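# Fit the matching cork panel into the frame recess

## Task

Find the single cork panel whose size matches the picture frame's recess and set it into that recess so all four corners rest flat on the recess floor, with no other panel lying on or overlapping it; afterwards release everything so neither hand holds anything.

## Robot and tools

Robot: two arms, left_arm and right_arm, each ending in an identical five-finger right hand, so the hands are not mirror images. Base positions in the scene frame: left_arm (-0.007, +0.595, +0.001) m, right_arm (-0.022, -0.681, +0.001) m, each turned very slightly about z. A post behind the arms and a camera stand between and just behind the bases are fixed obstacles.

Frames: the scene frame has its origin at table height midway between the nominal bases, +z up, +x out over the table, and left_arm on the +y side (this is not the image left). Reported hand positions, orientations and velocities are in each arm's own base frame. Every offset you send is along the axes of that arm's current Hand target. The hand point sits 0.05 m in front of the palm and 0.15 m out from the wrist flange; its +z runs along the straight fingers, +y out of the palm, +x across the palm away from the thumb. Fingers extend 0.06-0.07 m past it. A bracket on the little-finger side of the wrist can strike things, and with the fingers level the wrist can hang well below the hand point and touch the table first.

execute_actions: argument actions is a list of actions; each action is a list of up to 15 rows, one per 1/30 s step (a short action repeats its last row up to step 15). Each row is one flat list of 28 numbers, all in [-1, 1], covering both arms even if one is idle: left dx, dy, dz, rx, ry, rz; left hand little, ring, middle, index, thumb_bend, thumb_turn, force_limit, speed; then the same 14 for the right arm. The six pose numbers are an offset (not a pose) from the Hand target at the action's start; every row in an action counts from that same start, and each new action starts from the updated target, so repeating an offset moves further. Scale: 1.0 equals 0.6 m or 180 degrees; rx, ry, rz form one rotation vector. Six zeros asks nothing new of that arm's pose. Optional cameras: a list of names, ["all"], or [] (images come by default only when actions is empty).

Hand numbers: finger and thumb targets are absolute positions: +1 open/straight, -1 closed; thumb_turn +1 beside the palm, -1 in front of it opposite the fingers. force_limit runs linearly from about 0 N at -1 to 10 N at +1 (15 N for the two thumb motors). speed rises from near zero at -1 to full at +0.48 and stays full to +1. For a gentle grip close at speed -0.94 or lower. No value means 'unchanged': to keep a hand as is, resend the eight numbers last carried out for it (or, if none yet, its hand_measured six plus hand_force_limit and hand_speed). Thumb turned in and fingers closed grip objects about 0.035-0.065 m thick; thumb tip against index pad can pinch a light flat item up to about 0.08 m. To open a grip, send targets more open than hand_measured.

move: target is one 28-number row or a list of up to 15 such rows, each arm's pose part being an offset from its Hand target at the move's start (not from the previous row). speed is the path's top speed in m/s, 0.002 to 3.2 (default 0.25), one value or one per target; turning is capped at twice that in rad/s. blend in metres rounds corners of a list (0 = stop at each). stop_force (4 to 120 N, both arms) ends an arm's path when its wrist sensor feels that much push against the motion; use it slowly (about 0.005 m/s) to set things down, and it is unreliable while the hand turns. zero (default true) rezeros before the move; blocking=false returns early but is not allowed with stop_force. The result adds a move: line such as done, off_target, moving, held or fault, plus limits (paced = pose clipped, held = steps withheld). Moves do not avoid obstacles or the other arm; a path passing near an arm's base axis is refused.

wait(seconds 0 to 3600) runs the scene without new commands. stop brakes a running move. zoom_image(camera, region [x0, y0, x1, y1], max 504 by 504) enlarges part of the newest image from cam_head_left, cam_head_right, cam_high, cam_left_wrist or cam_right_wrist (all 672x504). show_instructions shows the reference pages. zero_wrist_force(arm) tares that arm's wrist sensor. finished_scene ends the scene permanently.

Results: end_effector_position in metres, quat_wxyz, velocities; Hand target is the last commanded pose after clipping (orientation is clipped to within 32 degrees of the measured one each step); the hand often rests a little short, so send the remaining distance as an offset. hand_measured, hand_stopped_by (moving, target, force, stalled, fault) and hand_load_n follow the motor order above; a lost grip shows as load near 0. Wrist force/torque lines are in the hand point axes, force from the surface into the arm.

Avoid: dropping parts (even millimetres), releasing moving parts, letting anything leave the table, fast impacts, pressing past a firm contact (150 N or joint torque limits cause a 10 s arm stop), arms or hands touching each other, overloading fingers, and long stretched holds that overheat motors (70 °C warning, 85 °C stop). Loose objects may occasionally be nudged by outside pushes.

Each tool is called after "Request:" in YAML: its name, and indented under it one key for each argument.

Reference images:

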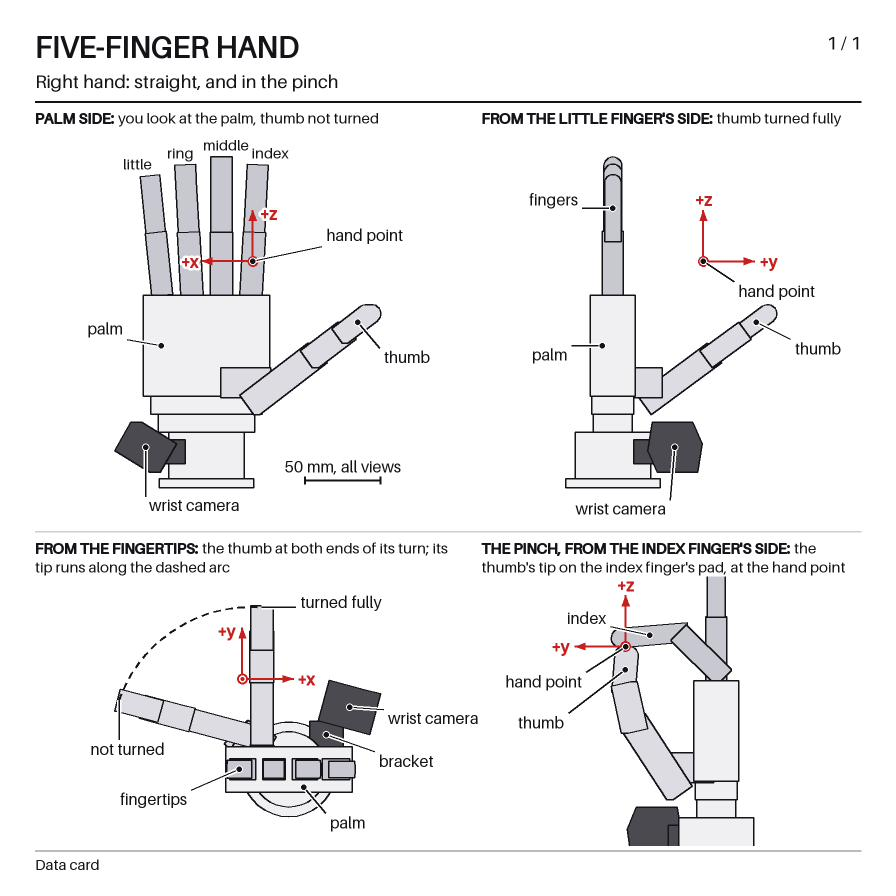

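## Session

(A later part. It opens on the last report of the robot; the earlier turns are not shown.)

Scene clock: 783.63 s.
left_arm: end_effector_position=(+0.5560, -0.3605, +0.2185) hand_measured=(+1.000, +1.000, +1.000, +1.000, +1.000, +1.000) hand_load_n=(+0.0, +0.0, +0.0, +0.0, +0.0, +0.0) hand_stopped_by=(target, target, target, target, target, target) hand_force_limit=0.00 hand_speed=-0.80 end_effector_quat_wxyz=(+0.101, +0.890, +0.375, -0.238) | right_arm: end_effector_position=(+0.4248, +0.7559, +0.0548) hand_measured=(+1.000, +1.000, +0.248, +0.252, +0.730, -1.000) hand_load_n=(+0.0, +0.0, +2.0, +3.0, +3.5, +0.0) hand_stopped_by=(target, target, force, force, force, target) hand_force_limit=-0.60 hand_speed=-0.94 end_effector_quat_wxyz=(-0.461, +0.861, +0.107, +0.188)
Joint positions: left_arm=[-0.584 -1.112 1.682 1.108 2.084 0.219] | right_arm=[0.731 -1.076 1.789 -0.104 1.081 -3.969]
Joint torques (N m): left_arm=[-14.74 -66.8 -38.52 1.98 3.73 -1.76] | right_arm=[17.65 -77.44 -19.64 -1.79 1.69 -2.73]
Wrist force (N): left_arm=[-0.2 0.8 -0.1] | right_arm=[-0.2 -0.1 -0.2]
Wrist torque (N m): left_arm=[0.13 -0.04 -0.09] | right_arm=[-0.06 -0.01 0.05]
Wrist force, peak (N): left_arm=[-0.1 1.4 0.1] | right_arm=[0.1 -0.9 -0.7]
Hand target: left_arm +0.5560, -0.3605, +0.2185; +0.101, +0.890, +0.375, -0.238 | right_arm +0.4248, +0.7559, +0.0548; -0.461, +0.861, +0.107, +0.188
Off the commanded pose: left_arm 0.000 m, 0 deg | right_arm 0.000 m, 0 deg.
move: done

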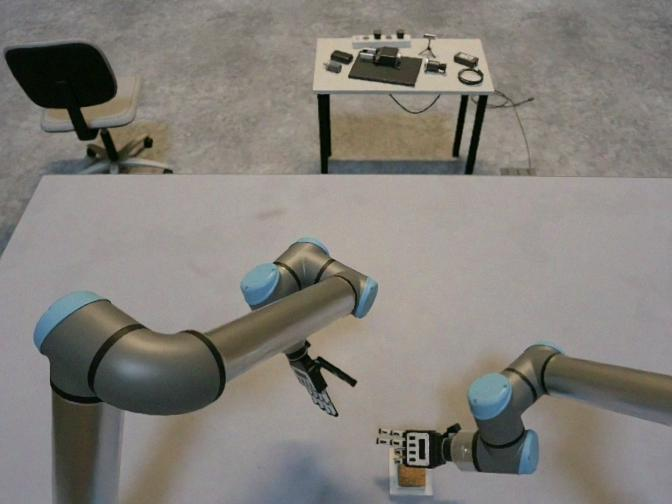

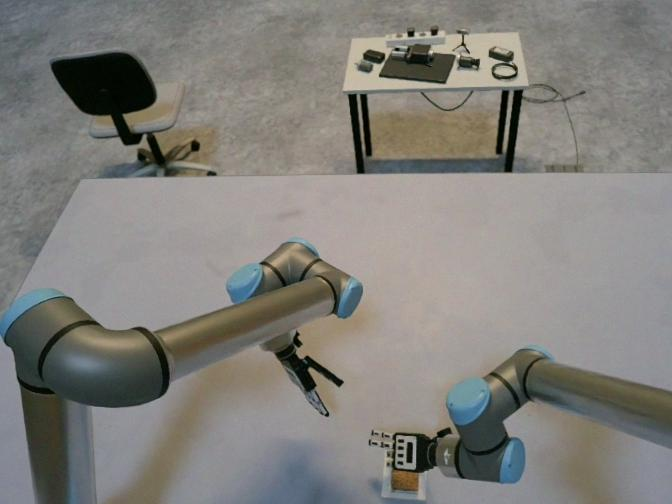

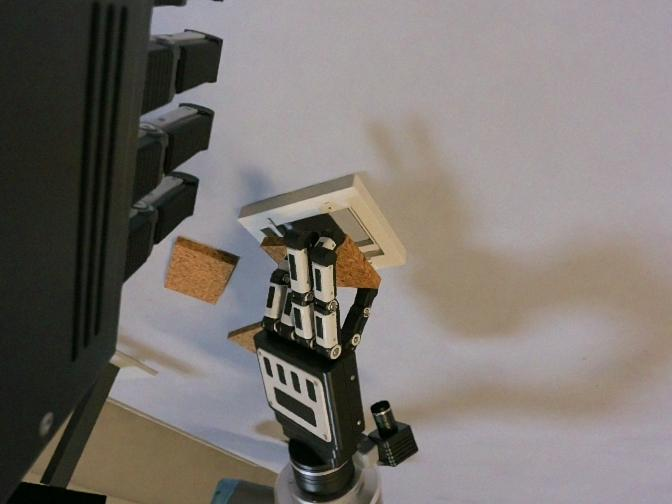

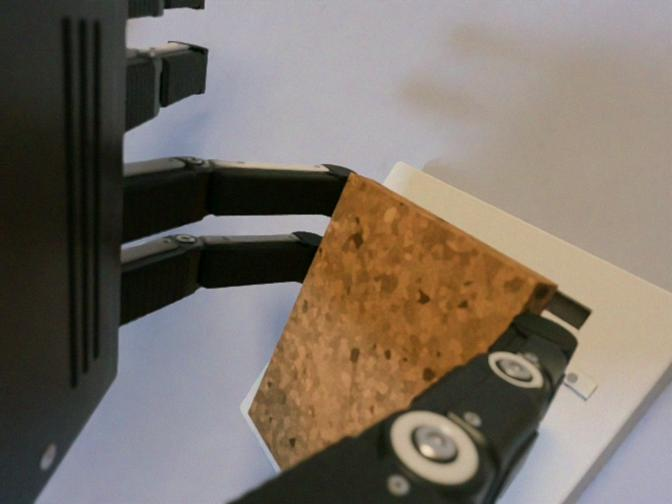

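Request:
move:
  target: [0,0,0,0,0,0,1,1,1,1,1,1,0,-0.8,-0.0042,0.007,0.0057,0,0,0,1,1,0.1,0.1,0.5,-1,-0.6,-0.94]
  speed: 0.01
  stop_force: 4
  cameras: ["cam_head_left","cam_left_wrist","cam_right_wrist"]

Request:
zoom_image:
  camera: "cam_head_left"
  region: [380, 440, 440, 500]

Request:
zoom_image:
  camera: "cam_left_wrist"
  region: [220, 160, 440, 325]

Request:
zoom_image:
  camera: "cam_right_wrist"
  region: [240, 170, 640, 470]

Scene clock: 803.43 s.
left_arm: end_effector_position=(+0.5560, -0.3605, +0.2185) hand_measured=(+1.000, +1.000, +1.000, +1.000, +1.000, +1.000) hand_load_n=(+0.0, +0.0, +0.0, +0.0, +0.0, +0.0) hand_stopped_by=(target, target, target, target, target, target) hand_force_limit=0.00 hand_speed=-0.80 end_effector_quat_wxyz=(+0.101, +0.890, +0.375, -0.238) | right_arm: end_effector_position=(+0.4248, +0.7564, +0.0488) hand_measured=(+1.000, +1.000, +0.248, +0.252, +0.730, -1.000) hand_load_n=(+0.0, +0.0, +2.0, +2.5, +3.5, +0.0) hand_stopped_by=(target, target, force, force, force, target) hand_force_limit=-0.60 hand_speed=-0.94 end_effector_quat_wxyz=(-0.461, +0.861, +0.107, +0.188)
Joint positions: left_arm=[-0.584 -1.112 1.682 1.108 2.084 0.219] | right_arm=[0.732 -1.069 1.791 -0.113 1.082 -3.969]
Joint torques (N m): left_arm=[-14.61 -67.22 -37.71 2.13 3.17 -1.55] | right_arm=[18.67 -50.11 -19.26 -1.77 1.6 2.91]
Wrist force (N): left_arm=[-0.2 0.9 0.5] | right_arm=[0.2 -0.4 -0.1]
Wrist torque (N m): left_arm=[0.10 -0.07 -0.09] | right_arm=[-0.13 -0.05 0.02]
Wrist force, peak (N): left_arm=[-0.2 1.3 0.6] | right_arm=[-0.1 -1.2 0.2]
Hand target: left_arm +0.5560, -0.3605, +0.2185; +0.101, +0.890, +0.375, -0.238 | right_arm +0.4248, +0.7564, +0.0488; -0.461, +0.861, +0.107, +0.188
Off the commanded pose: left_arm 0.000 m, 0 deg | right_arm 0.000 m, 0 deg.
move: done

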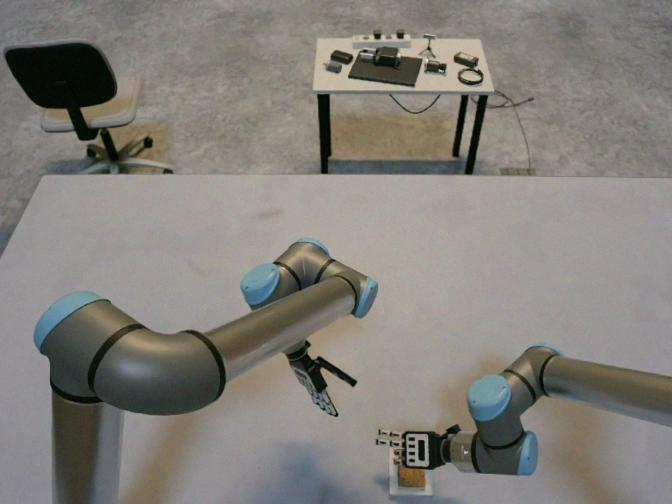

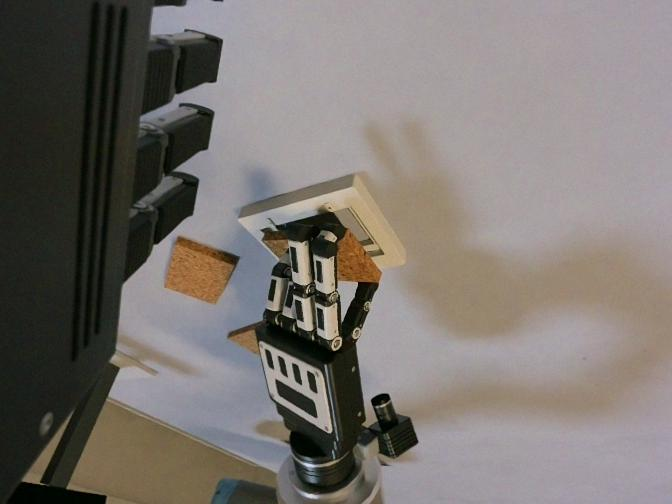

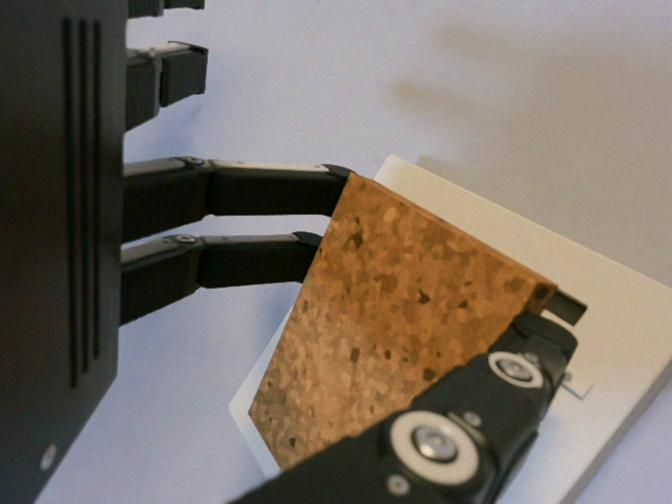

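Scaled by 8.400 from the camera's image (finer frame: 960x720).

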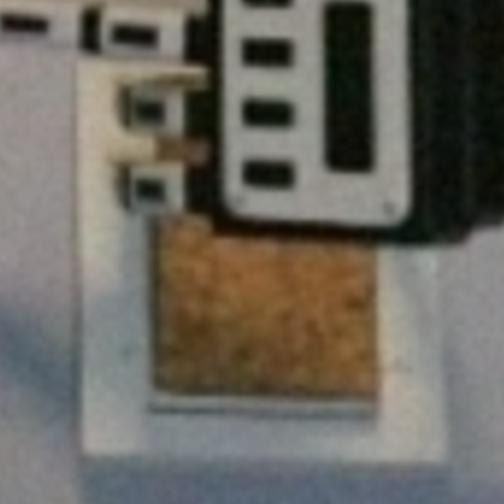

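Scaled by 2.291 from the camera's image (finer frame: 960x720).

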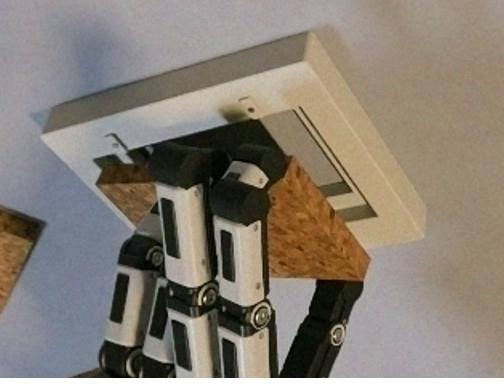

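Scaled by 1.260 from the camera's image (finer frame: 960x720).

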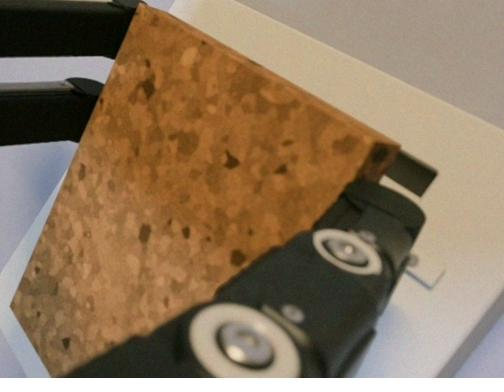

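Request:
zoom_image:
  camera: "cam_left_wrist"
  region: [235, 200, 335, 275]

Request:
zoom_image:
  camera: "cam_right_wrist"
  region: [210, 380, 330, 470]

Scaled by 5.040 from the camera's image (finer frame: 960x720).

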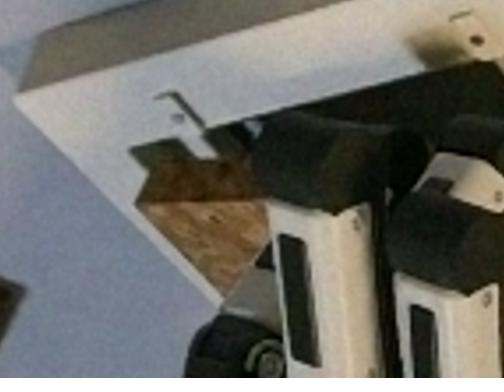

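Scaled by 4.200 from the camera's image (finer frame: 960x720).

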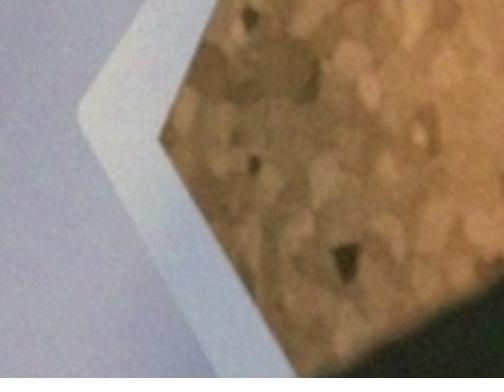

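Request:
move:
  target: [0,0,0,0,0,0,1,1,1,1,1,1,0,-0.8,-0.0042,0.0075,0.005,0,0,0,1,1,0.1,0.1,0.5,-1,-0.6,-0.94]
  speed: 0.01
  stop_force: 4
  cameras: ["cam_head_left","cam_left_wrist","cam_right_wrist"]

Request:
zoom_image:
  camera: "cam_head_left"
  region: [380, 440, 440, 500]

Request:
zoom_image:
  camera: "cam_left_wrist"
  region: [235, 200, 335, 275]

Request:
zoom_image:
  camera: "cam_right_wrist"
  region: [240, 170, 640, 470]

Scene clock: 905.37 s.
left_arm: end_effector_position=(+0.5560, -0.3605, +0.2185) hand_measured=(+1.000, +1.000, +1.000, +1.000, +1.000, +1.000) hand_load_n=(+0.0, +0.0, +0.0, +0.0, +0.0, +0.0) hand_stopped_by=(target, target, target, target, target, target) hand_force_limit=0.00 hand_speed=-0.80 end_effector_quat_wxyz=(+0.101, +0.890, +0.375, -0.238) | right_arm: end_effector_position=(+0.4248, +0.7564, +0.0428) hand_measured=(+1.000, +1.000, +0.248, +0.252, +0.730, -1.000) hand_load_n=(+0.0, +0.0, +2.0, +2.5, +3.5, -0.5) hand_stopped_by=(target, target, force, force, force, target) hand_force_limit=-0.60 hand_speed=-0.94 end_effector_quat_wxyz=(-0.461, +0.861, +0.107, +0.188)
Joint positions: left_arm=[-0.584 -1.112 1.682 1.108 2.084 0.219] | right_arm=[0.732 -1.062 1.794 -0.122 1.082 -3.969]
Joint torques (N m): left_arm=[-15.76 -68.32 -37.9 2.39 3.09 -1.75] | right_arm=[9.97 -50.23 -19.06 -1.64 0.59 1.66]
Wrist force (N): left_arm=[0.0 0.9 0.5] | right_arm=[-0.1 -0.5 0.3]
Wrist torque (N m): left_arm=[0.11 -0.09 -0.08] | right_arm=[-0.18 -0.02 0.01]
Wrist force, peak (N): left_arm=[-0.3 1.2 0.4] | right_arm=[-0.4 -1.0 -0.1]
Hand target: left_arm +0.5560, -0.3605, +0.2185; +0.101, +0.890, +0.375, -0.238 | right_arm +0.4248, +0.7564, +0.0428; -0.461, +0.861, +0.107, +0.188
Off the commanded pose: left_arm 0.000 m, 0 deg | right_arm 0.000 m, 0 deg.
move: done

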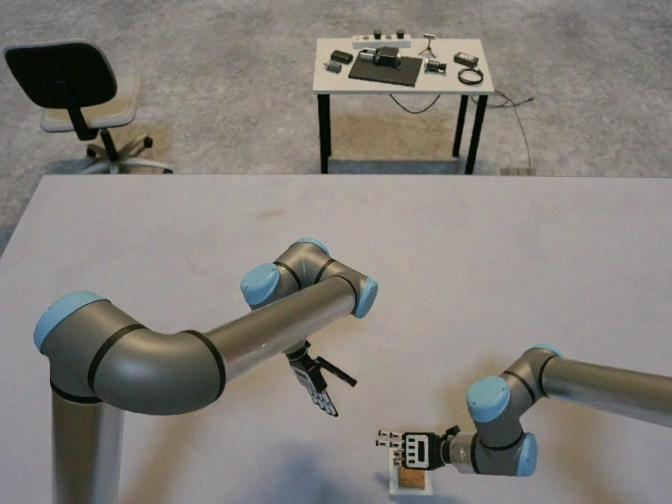

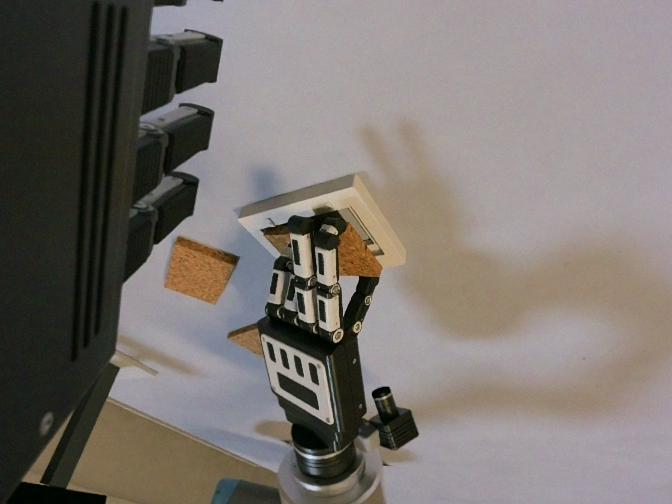

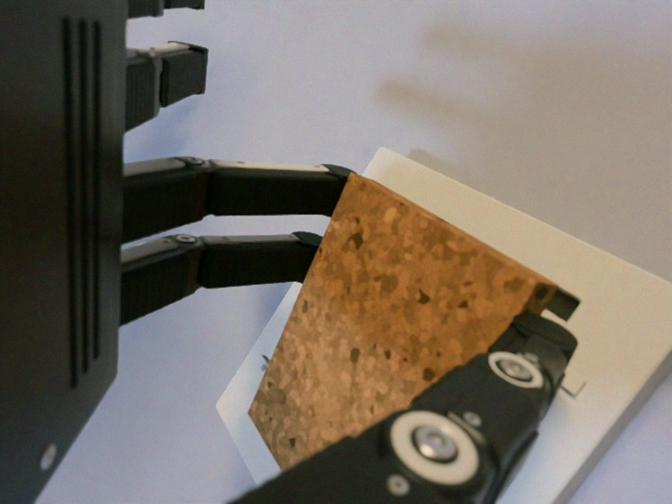

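Scaled by 8.400 from the camera's image (finer frame: 960x720).

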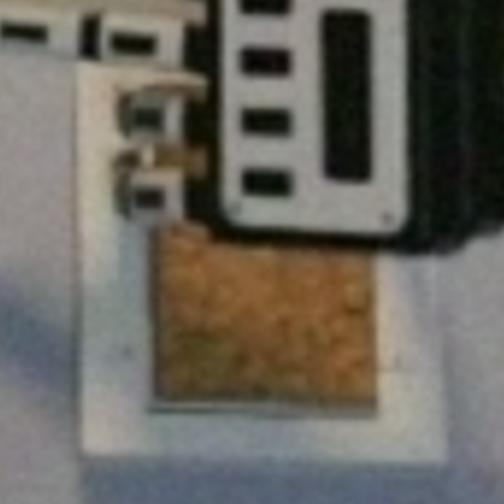

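Scaled by 5.040 from the camera's image (finer frame: 960x720).

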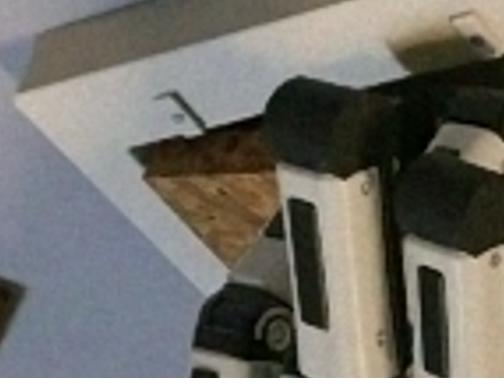

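Scaled by 1.260 from the camera's image (finer frame: 960x720).

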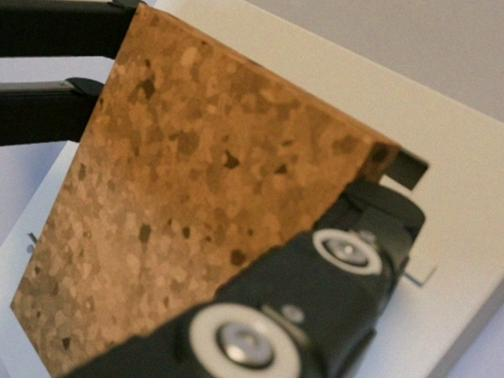

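Request:
move:
  target: [0,0,0,0,0,0,1,1,1,1,1,1,0,-0.8,-0.0043,0.0044,0.003,0,0,0,1,1,0.1,0.1,0.5,-1,-0.6,-0.94]
  speed: 0.01
  stop_force: 4
  cameras: ["cam_head_left","cam_left_wrist","cam_right_wrist"]

Request:
zoom_image:
  camera: "cam_head_left"
  region: [380, 440, 440, 500]

Request:
zoom_image:
  camera: "cam_left_wrist"
  region: [235, 190, 415, 325]

Request:
zoom_image:
  camera: "cam_right_wrist"
  region: [440, 230, 640, 380]

Scene clock: 919.53 s.
left_arm: end_effector_position=(+0.5560, -0.3605, +0.2185) hand_measured=(+1.000, +1.000, +1.000, +1.000, +1.000, +1.000) hand_load_n=(+0.0, +0.0, +0.0, +0.0, +0.0, +0.0) hand_stopped_by=(target, target, target, target, target, target) hand_force_limit=0.00 hand_speed=-0.80 end_effector_quat_wxyz=(+0.101, +0.890, +0.375, -0.238) | right_arm: end_effector_position=(+0.4238, +0.7564, +0.0389) hand_measured=(+1.000, +1.000, +0.248, +0.252, +0.730, -1.000) hand_load_n=(+0.0, +0.0, +2.0, +2.5, +3.5, +0.0) hand_stopped_by=(target, target, force, force, force, target) hand_force_limit=-0.60 hand_speed=-0.94 end_effector_quat_wxyz=(-0.461, +0.861, +0.107, +0.188)
Joint positions: left_arm=[-0.584 -1.112 1.682 1.108 2.084 0.219] | right_arm=[0.733 -1.059 1.797 -0.129 1.083 -3.968]
Joint torques (N m): left_arm=[-15.08 -69.65 -36.72 2.13 2.92 -1.27] | right_arm=[18.03 -50.44 -18.49 -1.68 1.67 2.89]
Wrist force (N): left_arm=[-0.2 0.9 0.1] | right_arm=[0.4 -0.7 -0.3]
Wrist torque (N m): left_arm=[0.13 -0.04 -0.09] | right_arm=[-0.15 -0.02 -0.20]
Wrist force, peak (N): left_arm=[-0.2 1.3 0.4] | right_arm=[0.1 -1.0 -0.4]
Hand target: left_arm +0.5560, -0.3605, +0.2185; +0.101, +0.890, +0.375, -0.238 | right_arm +0.4238, +0.7564, +0.0389; -0.461, +0.861, +0.107, +0.188
Off the commanded pose: left_arm 0.000 m, 0 deg | right_arm 0.000 m, 0 deg.
move: done

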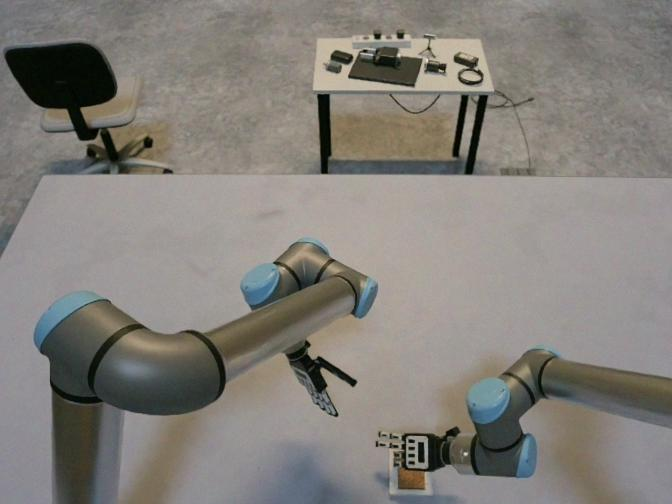

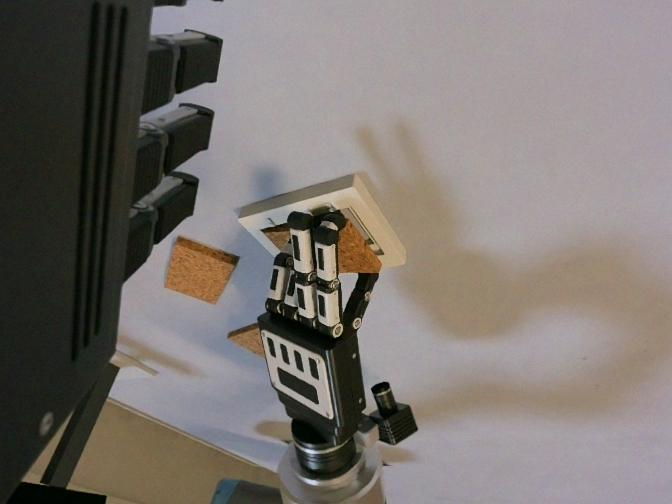

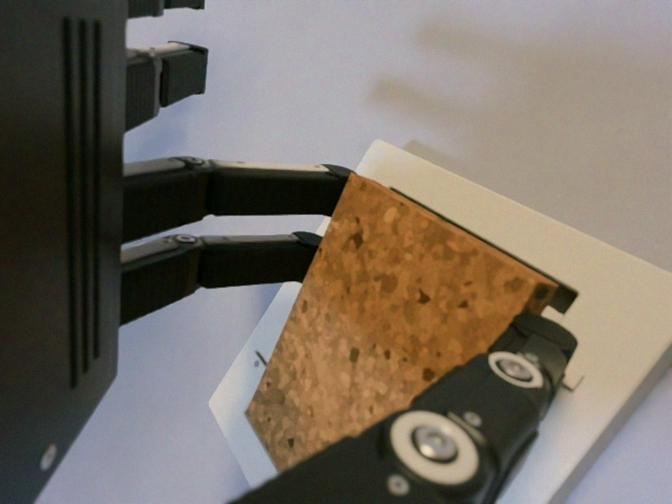

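Scaled by 8.400 from the camera's image (finer frame: 960x720).

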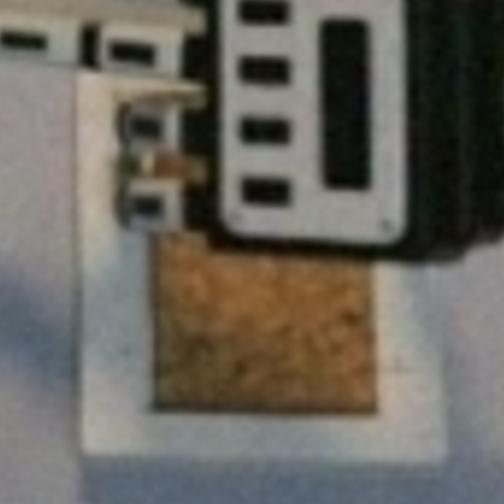

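Scaled by 2.800 from the camera's image (finer frame: 960x720).

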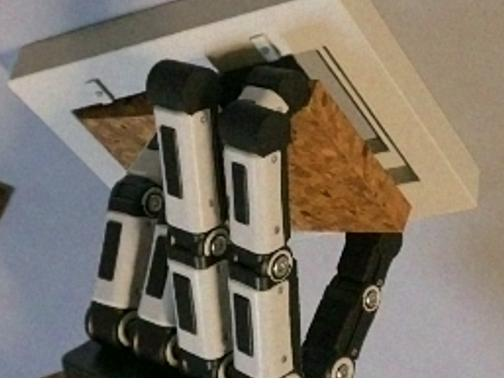

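Scaled by 2.520 from the camera's image (finer frame: 960x720).

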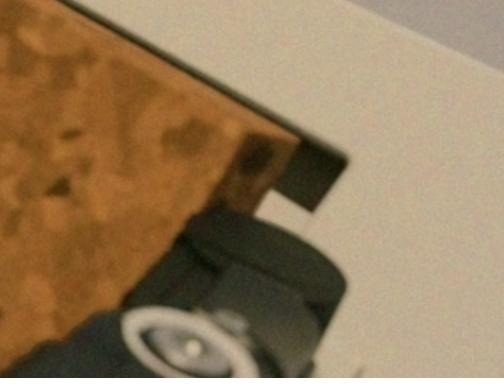

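Request:
move:
  target: [0,0,0,0,0,0,1,1,1,1,1,1,0,-0.8,-0.0035,0.0063,0.0042,0,0,0,1,1,0.1,0.1,0.5,-1,-0.6,-0.94]
  speed: 0.006
  stop_force: 4
  cameras: ["cam_head_left","cam_left_wrist","cam_right_wrist"]

Request:
zoom_image:
  camera: "cam_head_left"
  region: [380, 440, 440, 500]

Request:
zoom_image:
  camera: "cam_left_wrist"
  region: [235, 190, 415, 325]

Request:
zoom_image:
  camera: "cam_right_wrist"
  region: [440, 230, 640, 380]

Scene clock: 929.10 s.
left_arm: end_effector_position=(+0.5560, -0.3605, +0.2185) hand_measured=(+1.000, +1.000, +1.000, +1.000, +1.000, +1.000) hand_load_n=(+0.5, +0.0, +0.0, +0.0, +0.0, +0.0) hand_stopped_by=(target, target, target, target, target, target) hand_force_limit=0.00 hand_speed=-0.80 end_effector_quat_wxyz=(+0.101, +0.890, +0.375, -0.238) | right_arm: end_effector_position=(+0.4238, +0.7564, +0.0349) hand_measured=(+1.000, +1.000, +0.248, +0.252, +0.730, -1.000) hand_load_n=(+0.0, +0.0, +2.0, +2.0, +3.5, +0.0) hand_stopped_by=(target, target, force, force, force, target) hand_force_limit=-0.60 hand_speed=-0.94 end_effector_quat_wxyz=(-0.461, +0.861, +0.107, +0.188)
Joint positions: left_arm=[-0.584 -1.112 1.682 1.108 2.084 0.219] | right_arm=[0.733 -1.054 1.798 -0.136 1.083 -3.968]
Joint torques (N m): left_arm=[-15.34 -71.6 -35.97 2.28 2.59 -1.23] | right_arm=[12.93 -73.65 -38.59 3.05 0.61 1.78]
Wrist force (N): left_arm=[-0.2 1.2 0.1] | right_arm=[1.2 -4.5 -3.6]
Wrist torque (N m): left_arm=[0.17 -0.05 -0.08] | right_arm=[0.02 0.04 -0.18]
Wrist force, peak (N): left_arm=[-0.4 1.3 0.2] | right_arm=[2.5 -6.2 -4.8]
Hand target: left_arm +0.5560, -0.3605, +0.2185; +0.101, +0.890, +0.375, -0.238 | right_arm +0.4238, +0.7564, +0.0349; -0.461, +0.861, +0.107, +0.188 (not the last commanded pose)
Off the commanded pose: left_arm 0.000 m, 0 deg | right_arm 0.001 m, 0 deg.
move: contact (right_arm)

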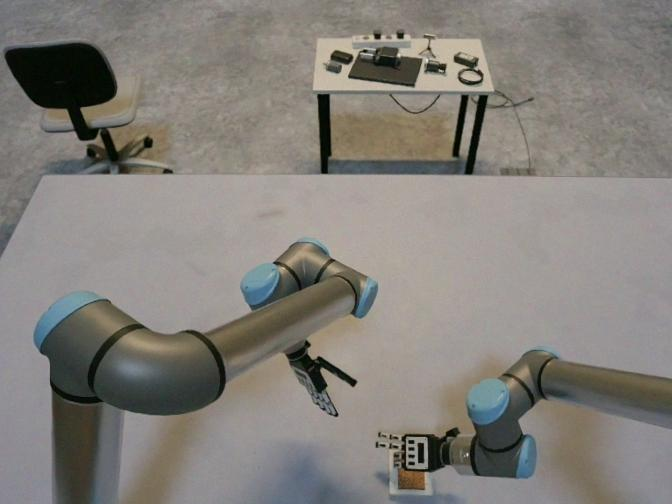

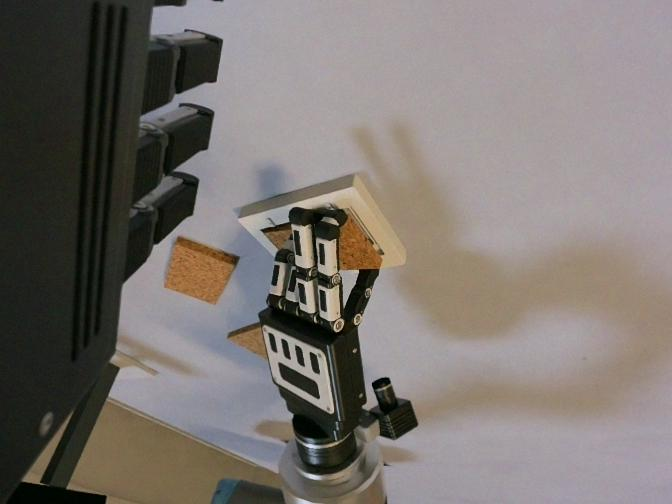

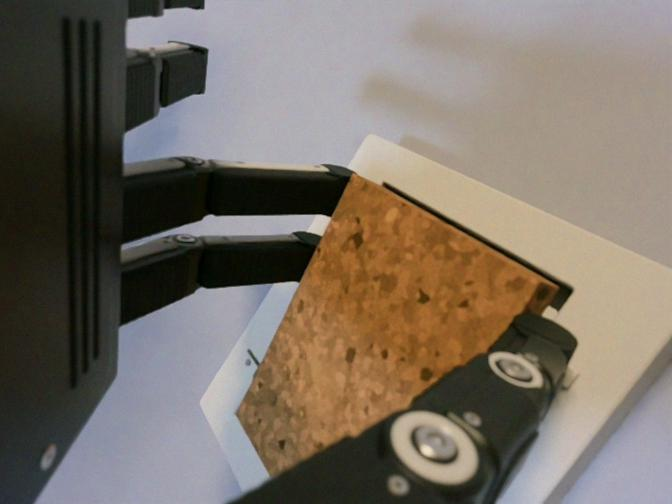

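Scaled by 8.400 from the camera's image (finer frame: 960x720).

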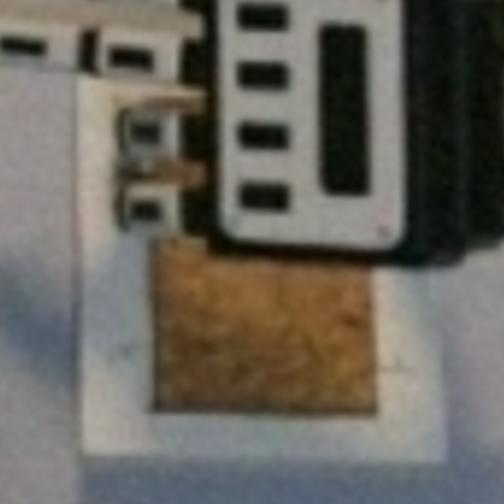

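Scaled by 2.800 from the camera's image (finer frame: 960x720).

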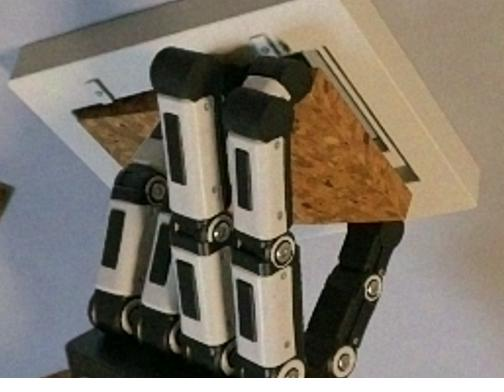

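Scaled by 2.520 from the camera's image (finer frame: 960x720).

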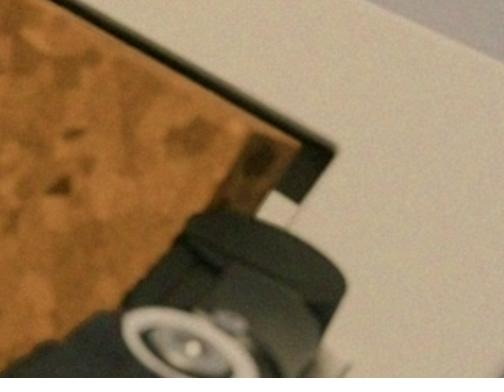

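Request:
move:
  target: [0,0,0,0,0,0,1,1,1,1,1,1,0,-0.8,0.0004,-0.0008,-0.0005,0,0,0,1,1,0.1,0.1,0.5,-1,-0.6,-0.94]
  speed: 0.01
  cameras: []

Request:
move:
  target: [0,0,0,0,0,0,1,1,1,1,1,1,0,-0.8,0,0,0,0,0,0,1,1,0.33,0.33,0.8,-1,-0.6,-0.94]
  speed: 0.01
  cameras: ["cam_head_left","cam_left_wrist","cam_right_wrist"]

Request:
zoom_image:
  camera: "cam_left_wrist"
  region: [235, 190, 415, 325]

Request:
zoom_image:
  camera: "cam_right_wrist"
  region: [240, 170, 640, 470]

Scene clock: 946.63 s.
left_arm: end_effector_position=(+0.5560, -0.3605, +0.2185) hand_measured=(+1.000, +1.000, +1.000, +1.000, +1.000, +1.000) hand_load_n=(+0.0, +0.0, +0.0, +0.0, +0.0, +0.0) hand_stopped_by=(target, target, target, target, target, target) hand_force_limit=0.00 hand_speed=-0.80 end_effector_quat_wxyz=(+0.101, +0.890, +0.375, -0.238) | right_arm: end_effector_position=(+0.4238, +0.7565, +0.0355) hand_measured=(+1.000, +1.000, +0.248, +0.252, +0.730, -1.000) hand_load_n=(+0.0, +0.0, +2.0, +2.0, +3.5, +0.0) hand_stopped_by=(target, target, force, force, force, target) hand_force_limit=-0.60 hand_speed=-0.94 end_effector_quat_wxyz=(-0.461, +0.861, +0.107, +0.188)
Joint positions: left_arm=[-0.584 -1.112 1.682 1.108 2.084 0.219] | right_arm=[0.733 -1.055 1.798 -0.135 1.083 -3.968]
Joint torques (N m): left_arm=[-15.03 -70.95 -35.62 2.35 2.56 -1.07] | right_arm=[17.74 -77.68 -40.07 2.77 1.86 3.14]
Wrist force (N): left_arm=[-0.2 0.8 0.3] | right_arm=[0.2 -1.0 -0.8]
Wrist torque (N m): left_arm=[0.11 -0.05 -0.09] | right_arm=[-0.13 0.00 -0.21]
Wrist force, peak (N): left_arm=[-0.2 1.1 0.8] | right_arm=[1.2 -5.1 -4.1]
Hand target: left_arm +0.5560, -0.3605, +0.2185; +0.101, +0.890, +0.375, -0.238 | right_arm +0.4238, +0.7565, +0.0355; -0.461, +0.861, +0.107, +0.188
Off the commanded pose: left_arm 0.000 m, 0 deg | right_arm 0.000 m, 0 deg.
move: done

Scene clock: 947.67 s.
left_arm: end_effector_position=(+0.5560, -0.3605, +0.2185) hand_measured=(+1.000, +1.000, +1.000, +1.000, +1.000, +1.000) hand_load_n=(+0.0, +0.0, +0.0, +0.0, +0.0, +0.5) hand_stopped_by=(target, target, target, target, target, target) hand_force_limit=0.00 hand_speed=-0.80 end_effector_quat_wxyz=(+0.101, +0.890, +0.375, -0.238) | right_arm: end_effector_position=(+0.4238, +0.7565, +0.0355) hand_measured=(+1.000, +1.000, +0.330, +0.330, +0.800, -1.000) hand_load_n=(+0.0, +0.0, +0.0, +0.0, +0.0, +0.5) hand_stopped_by=(target, target, target, target, target, target) hand_force_limit=-0.60 hand_speed=-0.94 end_effector_quat_wxyz=(-0.461, +0.861, +0.107, +0.188)
Joint positions: left_arm=[-0.584 -1.112 1.682 1.108 2.084 0.219] | right_arm=[0.733 -1.055 1.798 -0.135 1.083 -3.968]
Joint torques (N m): left_arm=[-14.87 -71.2 -35.54 2.39 2.15 -0.91] | right_arm=[16.78 -76.97 -39.65 2.75 1.49 2.91]
Wrist force (N): left_arm=[-0.1 0.8 0.3] | right_arm=[0.0 -0.9 -0.1]
Wrist torque (N m): left_arm=[0.10 -0.07 -0.09] | right_arm=[-0.21 -0.01 -0.23]
Wrist force, peak (N): left_arm=[-0.2 1.3 0.3] | right_arm=[-0.1 -1.4 -0.1]
Hand target: left_arm +0.5560, -0.3605, +0.2185; +0.101, +0.890, +0.375, -0.238 | right_arm +0.4238, +0.7565, +0.0355; -0.461, +0.861, +0.107, +0.188
Off the commanded pose: left_arm 0.000 m, 0 deg | right_arm 0.000 m, 0 deg.
move: done

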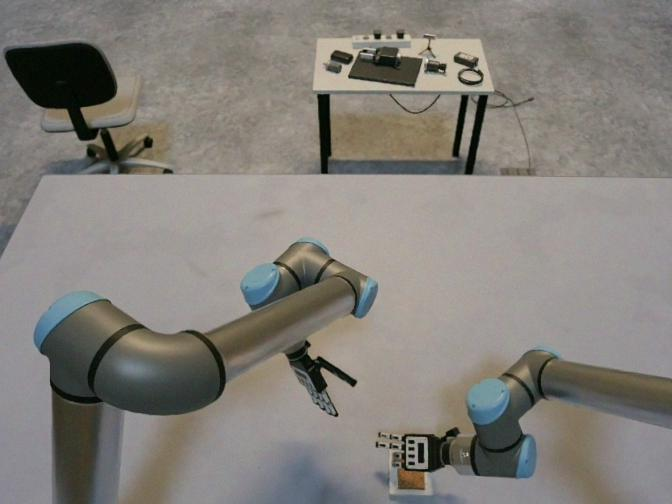

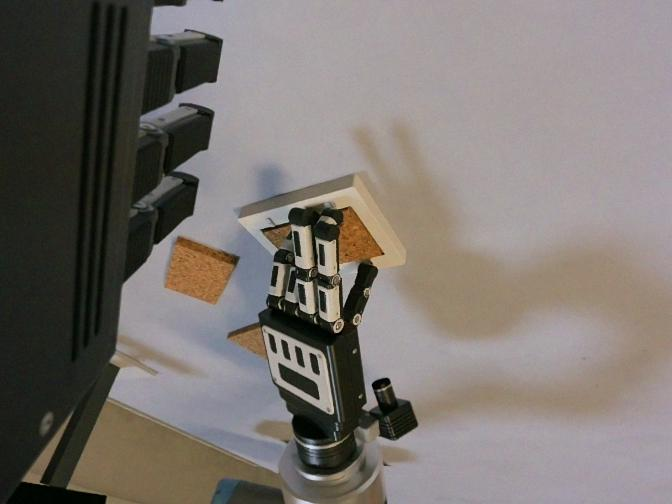

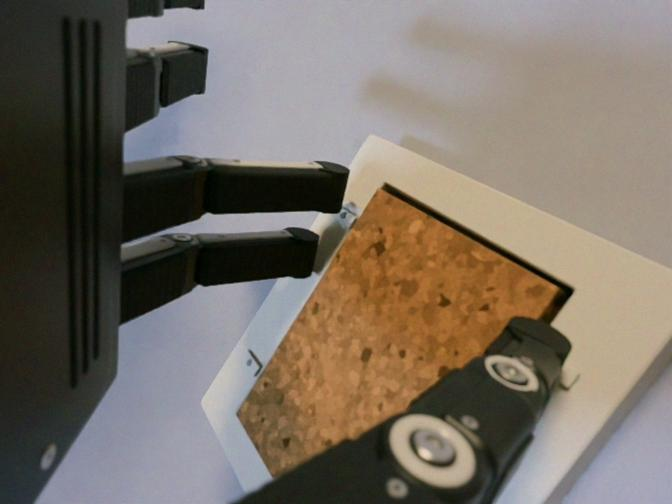

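Scaled by 2.800 from the camera's image (finer frame: 960x720).

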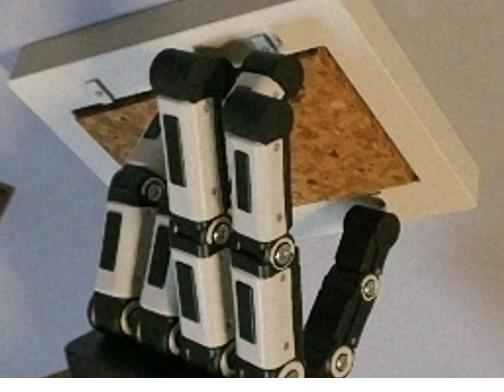

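Scaled by 1.260 from the camera's image (finer frame: 960x720).

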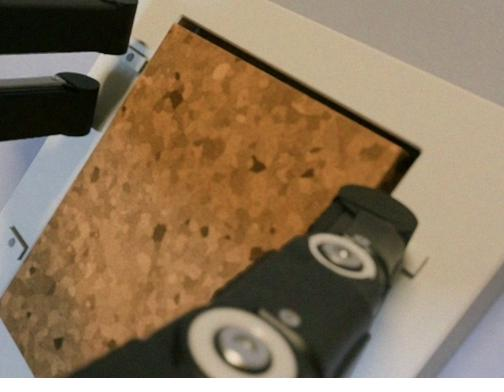

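Request:
move:
  target: [0,0,0,0,0,0,1,1,1,1,1,1,0,-0.8,0.0563,-0.1005,-0.0674,0,0,0,1,1,0.33,0.33,0.8,-1,-0.6,-0.94]
  speed: 0.08
  cameras: ["cam_head_left","cam_left_wrist","cam_right_wrist"]

Request:
zoom_image:
  camera: "cam_left_wrist"
  region: [225, 160, 425, 310]

Request:
zoom_image:
  camera: "cam_right_wrist"
  region: [272, 130, 672, 430]

Request:
zoom_image:
  camera: "cam_head_left"
  region: [380, 440, 440, 500]

Scene clock: 953.17 s.
left_arm: end_effector_position=(+0.5560, -0.3605, +0.2185) hand_measured=(+1.000, +1.000, +1.000, +1.000, +1.000, +1.000) hand_load_n=(+0.0, +0.0, +0.0, +0.0, +0.0, +0.0) hand_stopped_by=(target, target, target, target, target, target) hand_force_limit=0.00 hand_speed=-0.80 end_effector_quat_wxyz=(+0.101, +0.890, +0.375, -0.238) | right_arm: end_effector_position=(+0.4237, +0.7565, +0.1154) hand_measured=(+1.000, +1.000, +0.330, +0.330, +0.800, -1.000) hand_load_n=(+0.5, +0.0, +0.0, +0.0, +0.0, +0.0) hand_stopped_by=(target, target, target, target, target, target) hand_force_limit=-0.60 hand_speed=-0.94 end_effector_quat_wxyz=(-0.461, +0.861, +0.107, +0.188)
Joint positions: left_arm=[-0.584 -1.112 1.682 1.108 2.084 0.219] | right_arm=[0.733 -1.139 1.755 -0.008 1.083 -3.968]
Joint torques (N m): left_arm=[-13.62 -73.44 -34.92 2.32 2.07 -0.68] | right_arm=[-1.04 -73.44 -42.85 3.33 -0.7 -1.83]
Wrist force (N): left_arm=[-0.3 1.1 0.4] | right_arm=[0.0 -0.4 -0.3]
Wrist torque (N m): left_arm=[0.14 -0.05 -0.08] | right_arm=[-0.13 0.00 -0.26]
Wrist force, peak (N): left_arm=[0.1 1.3 0.2] | right_arm=[0.0 -1.2 -0.6]
Hand target: left_arm +0.5560, -0.3605, +0.2185; +0.101, +0.890, +0.375, -0.238 | right_arm +0.4238, +0.7564, +0.1156; -0.461, +0.861, +0.107, +0.188
Off the commanded pose: left_arm 0.000 m, 0 deg | right_arm 0.000 m, 0 deg.
move: done

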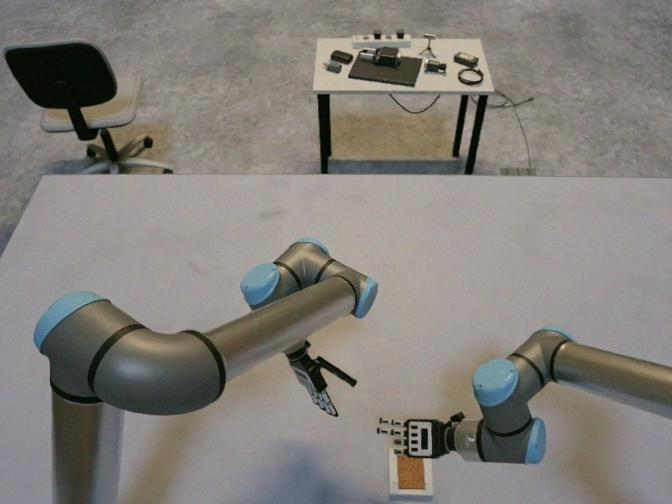

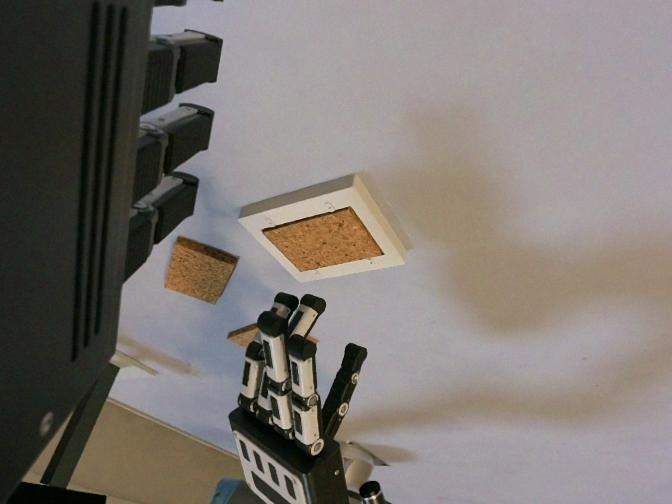

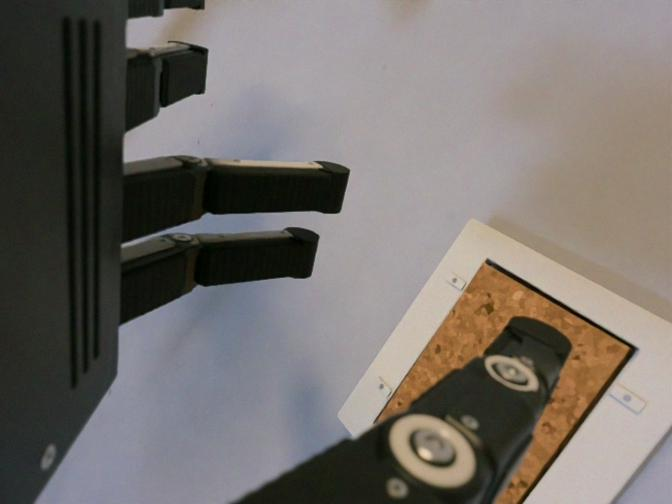

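Scaled by 2.520 from the camera's image (finer frame: 960x720).

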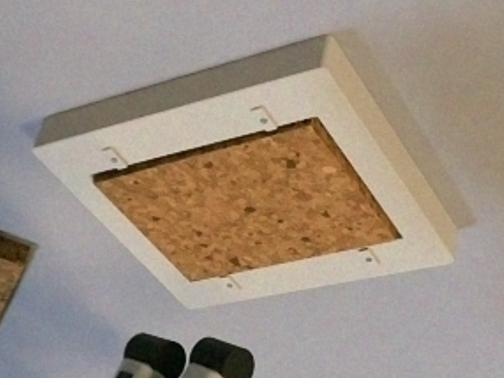

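Scaled by 1.260 from the camera's image (finer frame: 960x720).

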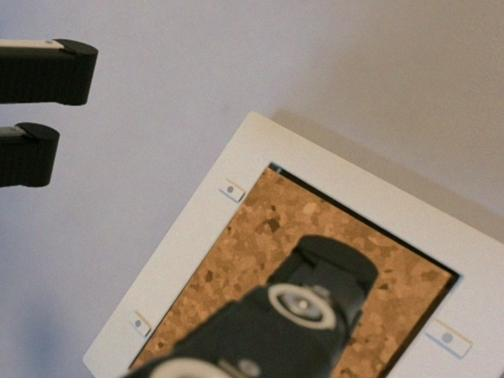

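Scaled by 8.400 from the camera's image (finer frame: 960x720).

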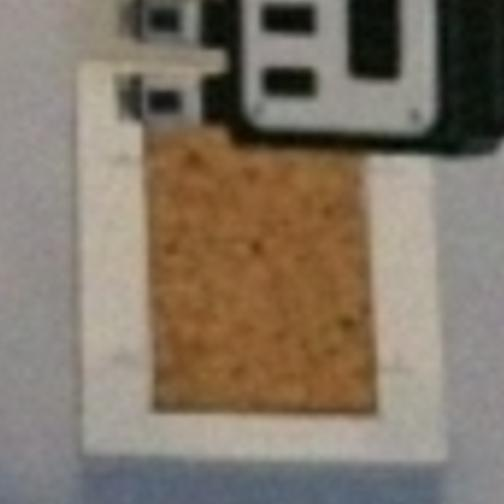

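Request:
move:
  target: [0,0,0,0,0,0,1,1,1,1,1,1,0,-0.8,0.0928,-0.0328,-0.055,-0.308,-0.1256,0.0715,1,1,1,1,1,1,-0.6,-0.3]
  speed: 0.2
  cameras: ["cam_right_wrist"]

Request:
zoom_image:
  camera: "cam_right_wrist"
  region: [240, 110, 540, 335]

Scene clock: 965.20 s.
left_arm: end_effector_position=(+0.5560, -0.3605, +0.2185) hand_measured=(+1.000, +1.000, +1.000, +1.000, +1.000, +1.000) hand_load_n=(+0.0, +0.0, +0.0, +0.0, +0.0, +0.0) hand_stopped_by=(target, target, target, target, target, target) hand_force_limit=0.00 hand_speed=-0.80 end_effector_quat_wxyz=(+0.101, +0.890, +0.375, -0.238) | right_arm: end_effector_position=(+0.4512, +0.7442, +0.1574) hand_measured=(+1.000, +1.000, +1.000, +1.000, +1.000, +1.000) hand_load_n=(+0.0, +0.0, +0.0, +0.0, -0.5, +0.0) hand_stopped_by=(target, target, target, target, target, target) hand_force_limit=-0.60 hand_speed=-0.30 end_effector_quat_wxyz=(-0.117, +0.992, +0.027, +0.048)
Joint positions: left_arm=[-0.584 -1.112 1.682 1.108 2.084 0.219] | right_arm=[0.82 -0.813 1.106 1.043 1.476 -3.936]
Joint torques (N m): left_arm=[-14.01 -73.18 -34.29 2.33 1.86 -0.37] | right_arm=[-17.3 -98.05 -24.91 1.07 -1.8 -3.07]
Wrist force (N): left_arm=[-0.2 1.1 0.1] | right_arm=[-0.6 -0.2 -0.5]
Wrist torque (N m): left_arm=[0.15 -0.05 -0.08] | right_arm=[-0.06 0.08 -0.01]
Wrist force, peak (N): left_arm=[-0.2 1.3 0.4] | right_arm=[0.6 -0.1 -2.8]
Hand target: left_arm +0.5560, -0.3605, +0.2185; +0.101, +0.890, +0.375, -0.238 | right_arm +0.4513, +0.7442, +0.1574; -0.117, +0.992, +0.027, +0.048 (not the last commanded pose)
Off the commanded pose: left_arm 0.000 m, 0 deg | right_arm 0.016 m, 15 deg.
move: held (right_arm; a check stopped the path); limits=held
pose unreachable (right arm): on one or more control steps of this call, first in action 0 (counted from 0), this arm could not follow its commanded pose, so it was not sent that pose on those steps. It may still have moved: this result reports where it is.
cause: moving toward the commanded pose would bring a part of the arm too close to another arm (a part of this arm just beyond joint 4 (wrist 1) and a part of the left arm just beyond its joint 3 (elbow), 20 mm apart when this arm was first held).

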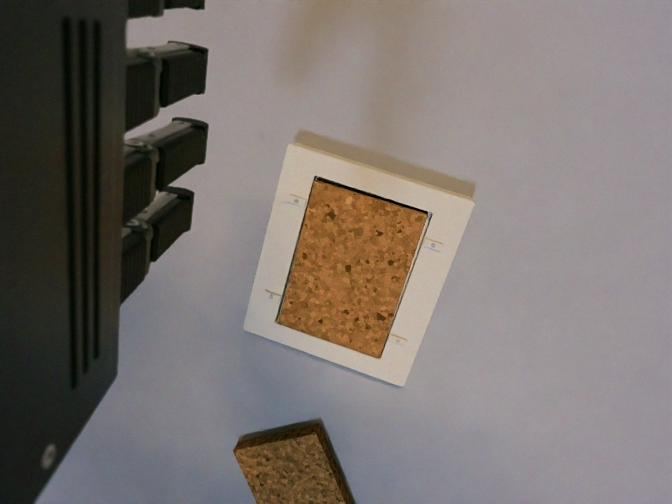

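Scaled by 1.680 from the camera's image (finer frame: 960x720).

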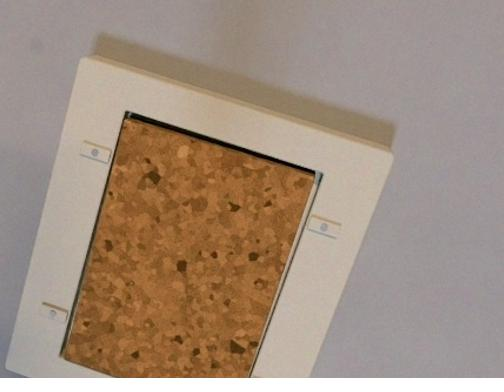

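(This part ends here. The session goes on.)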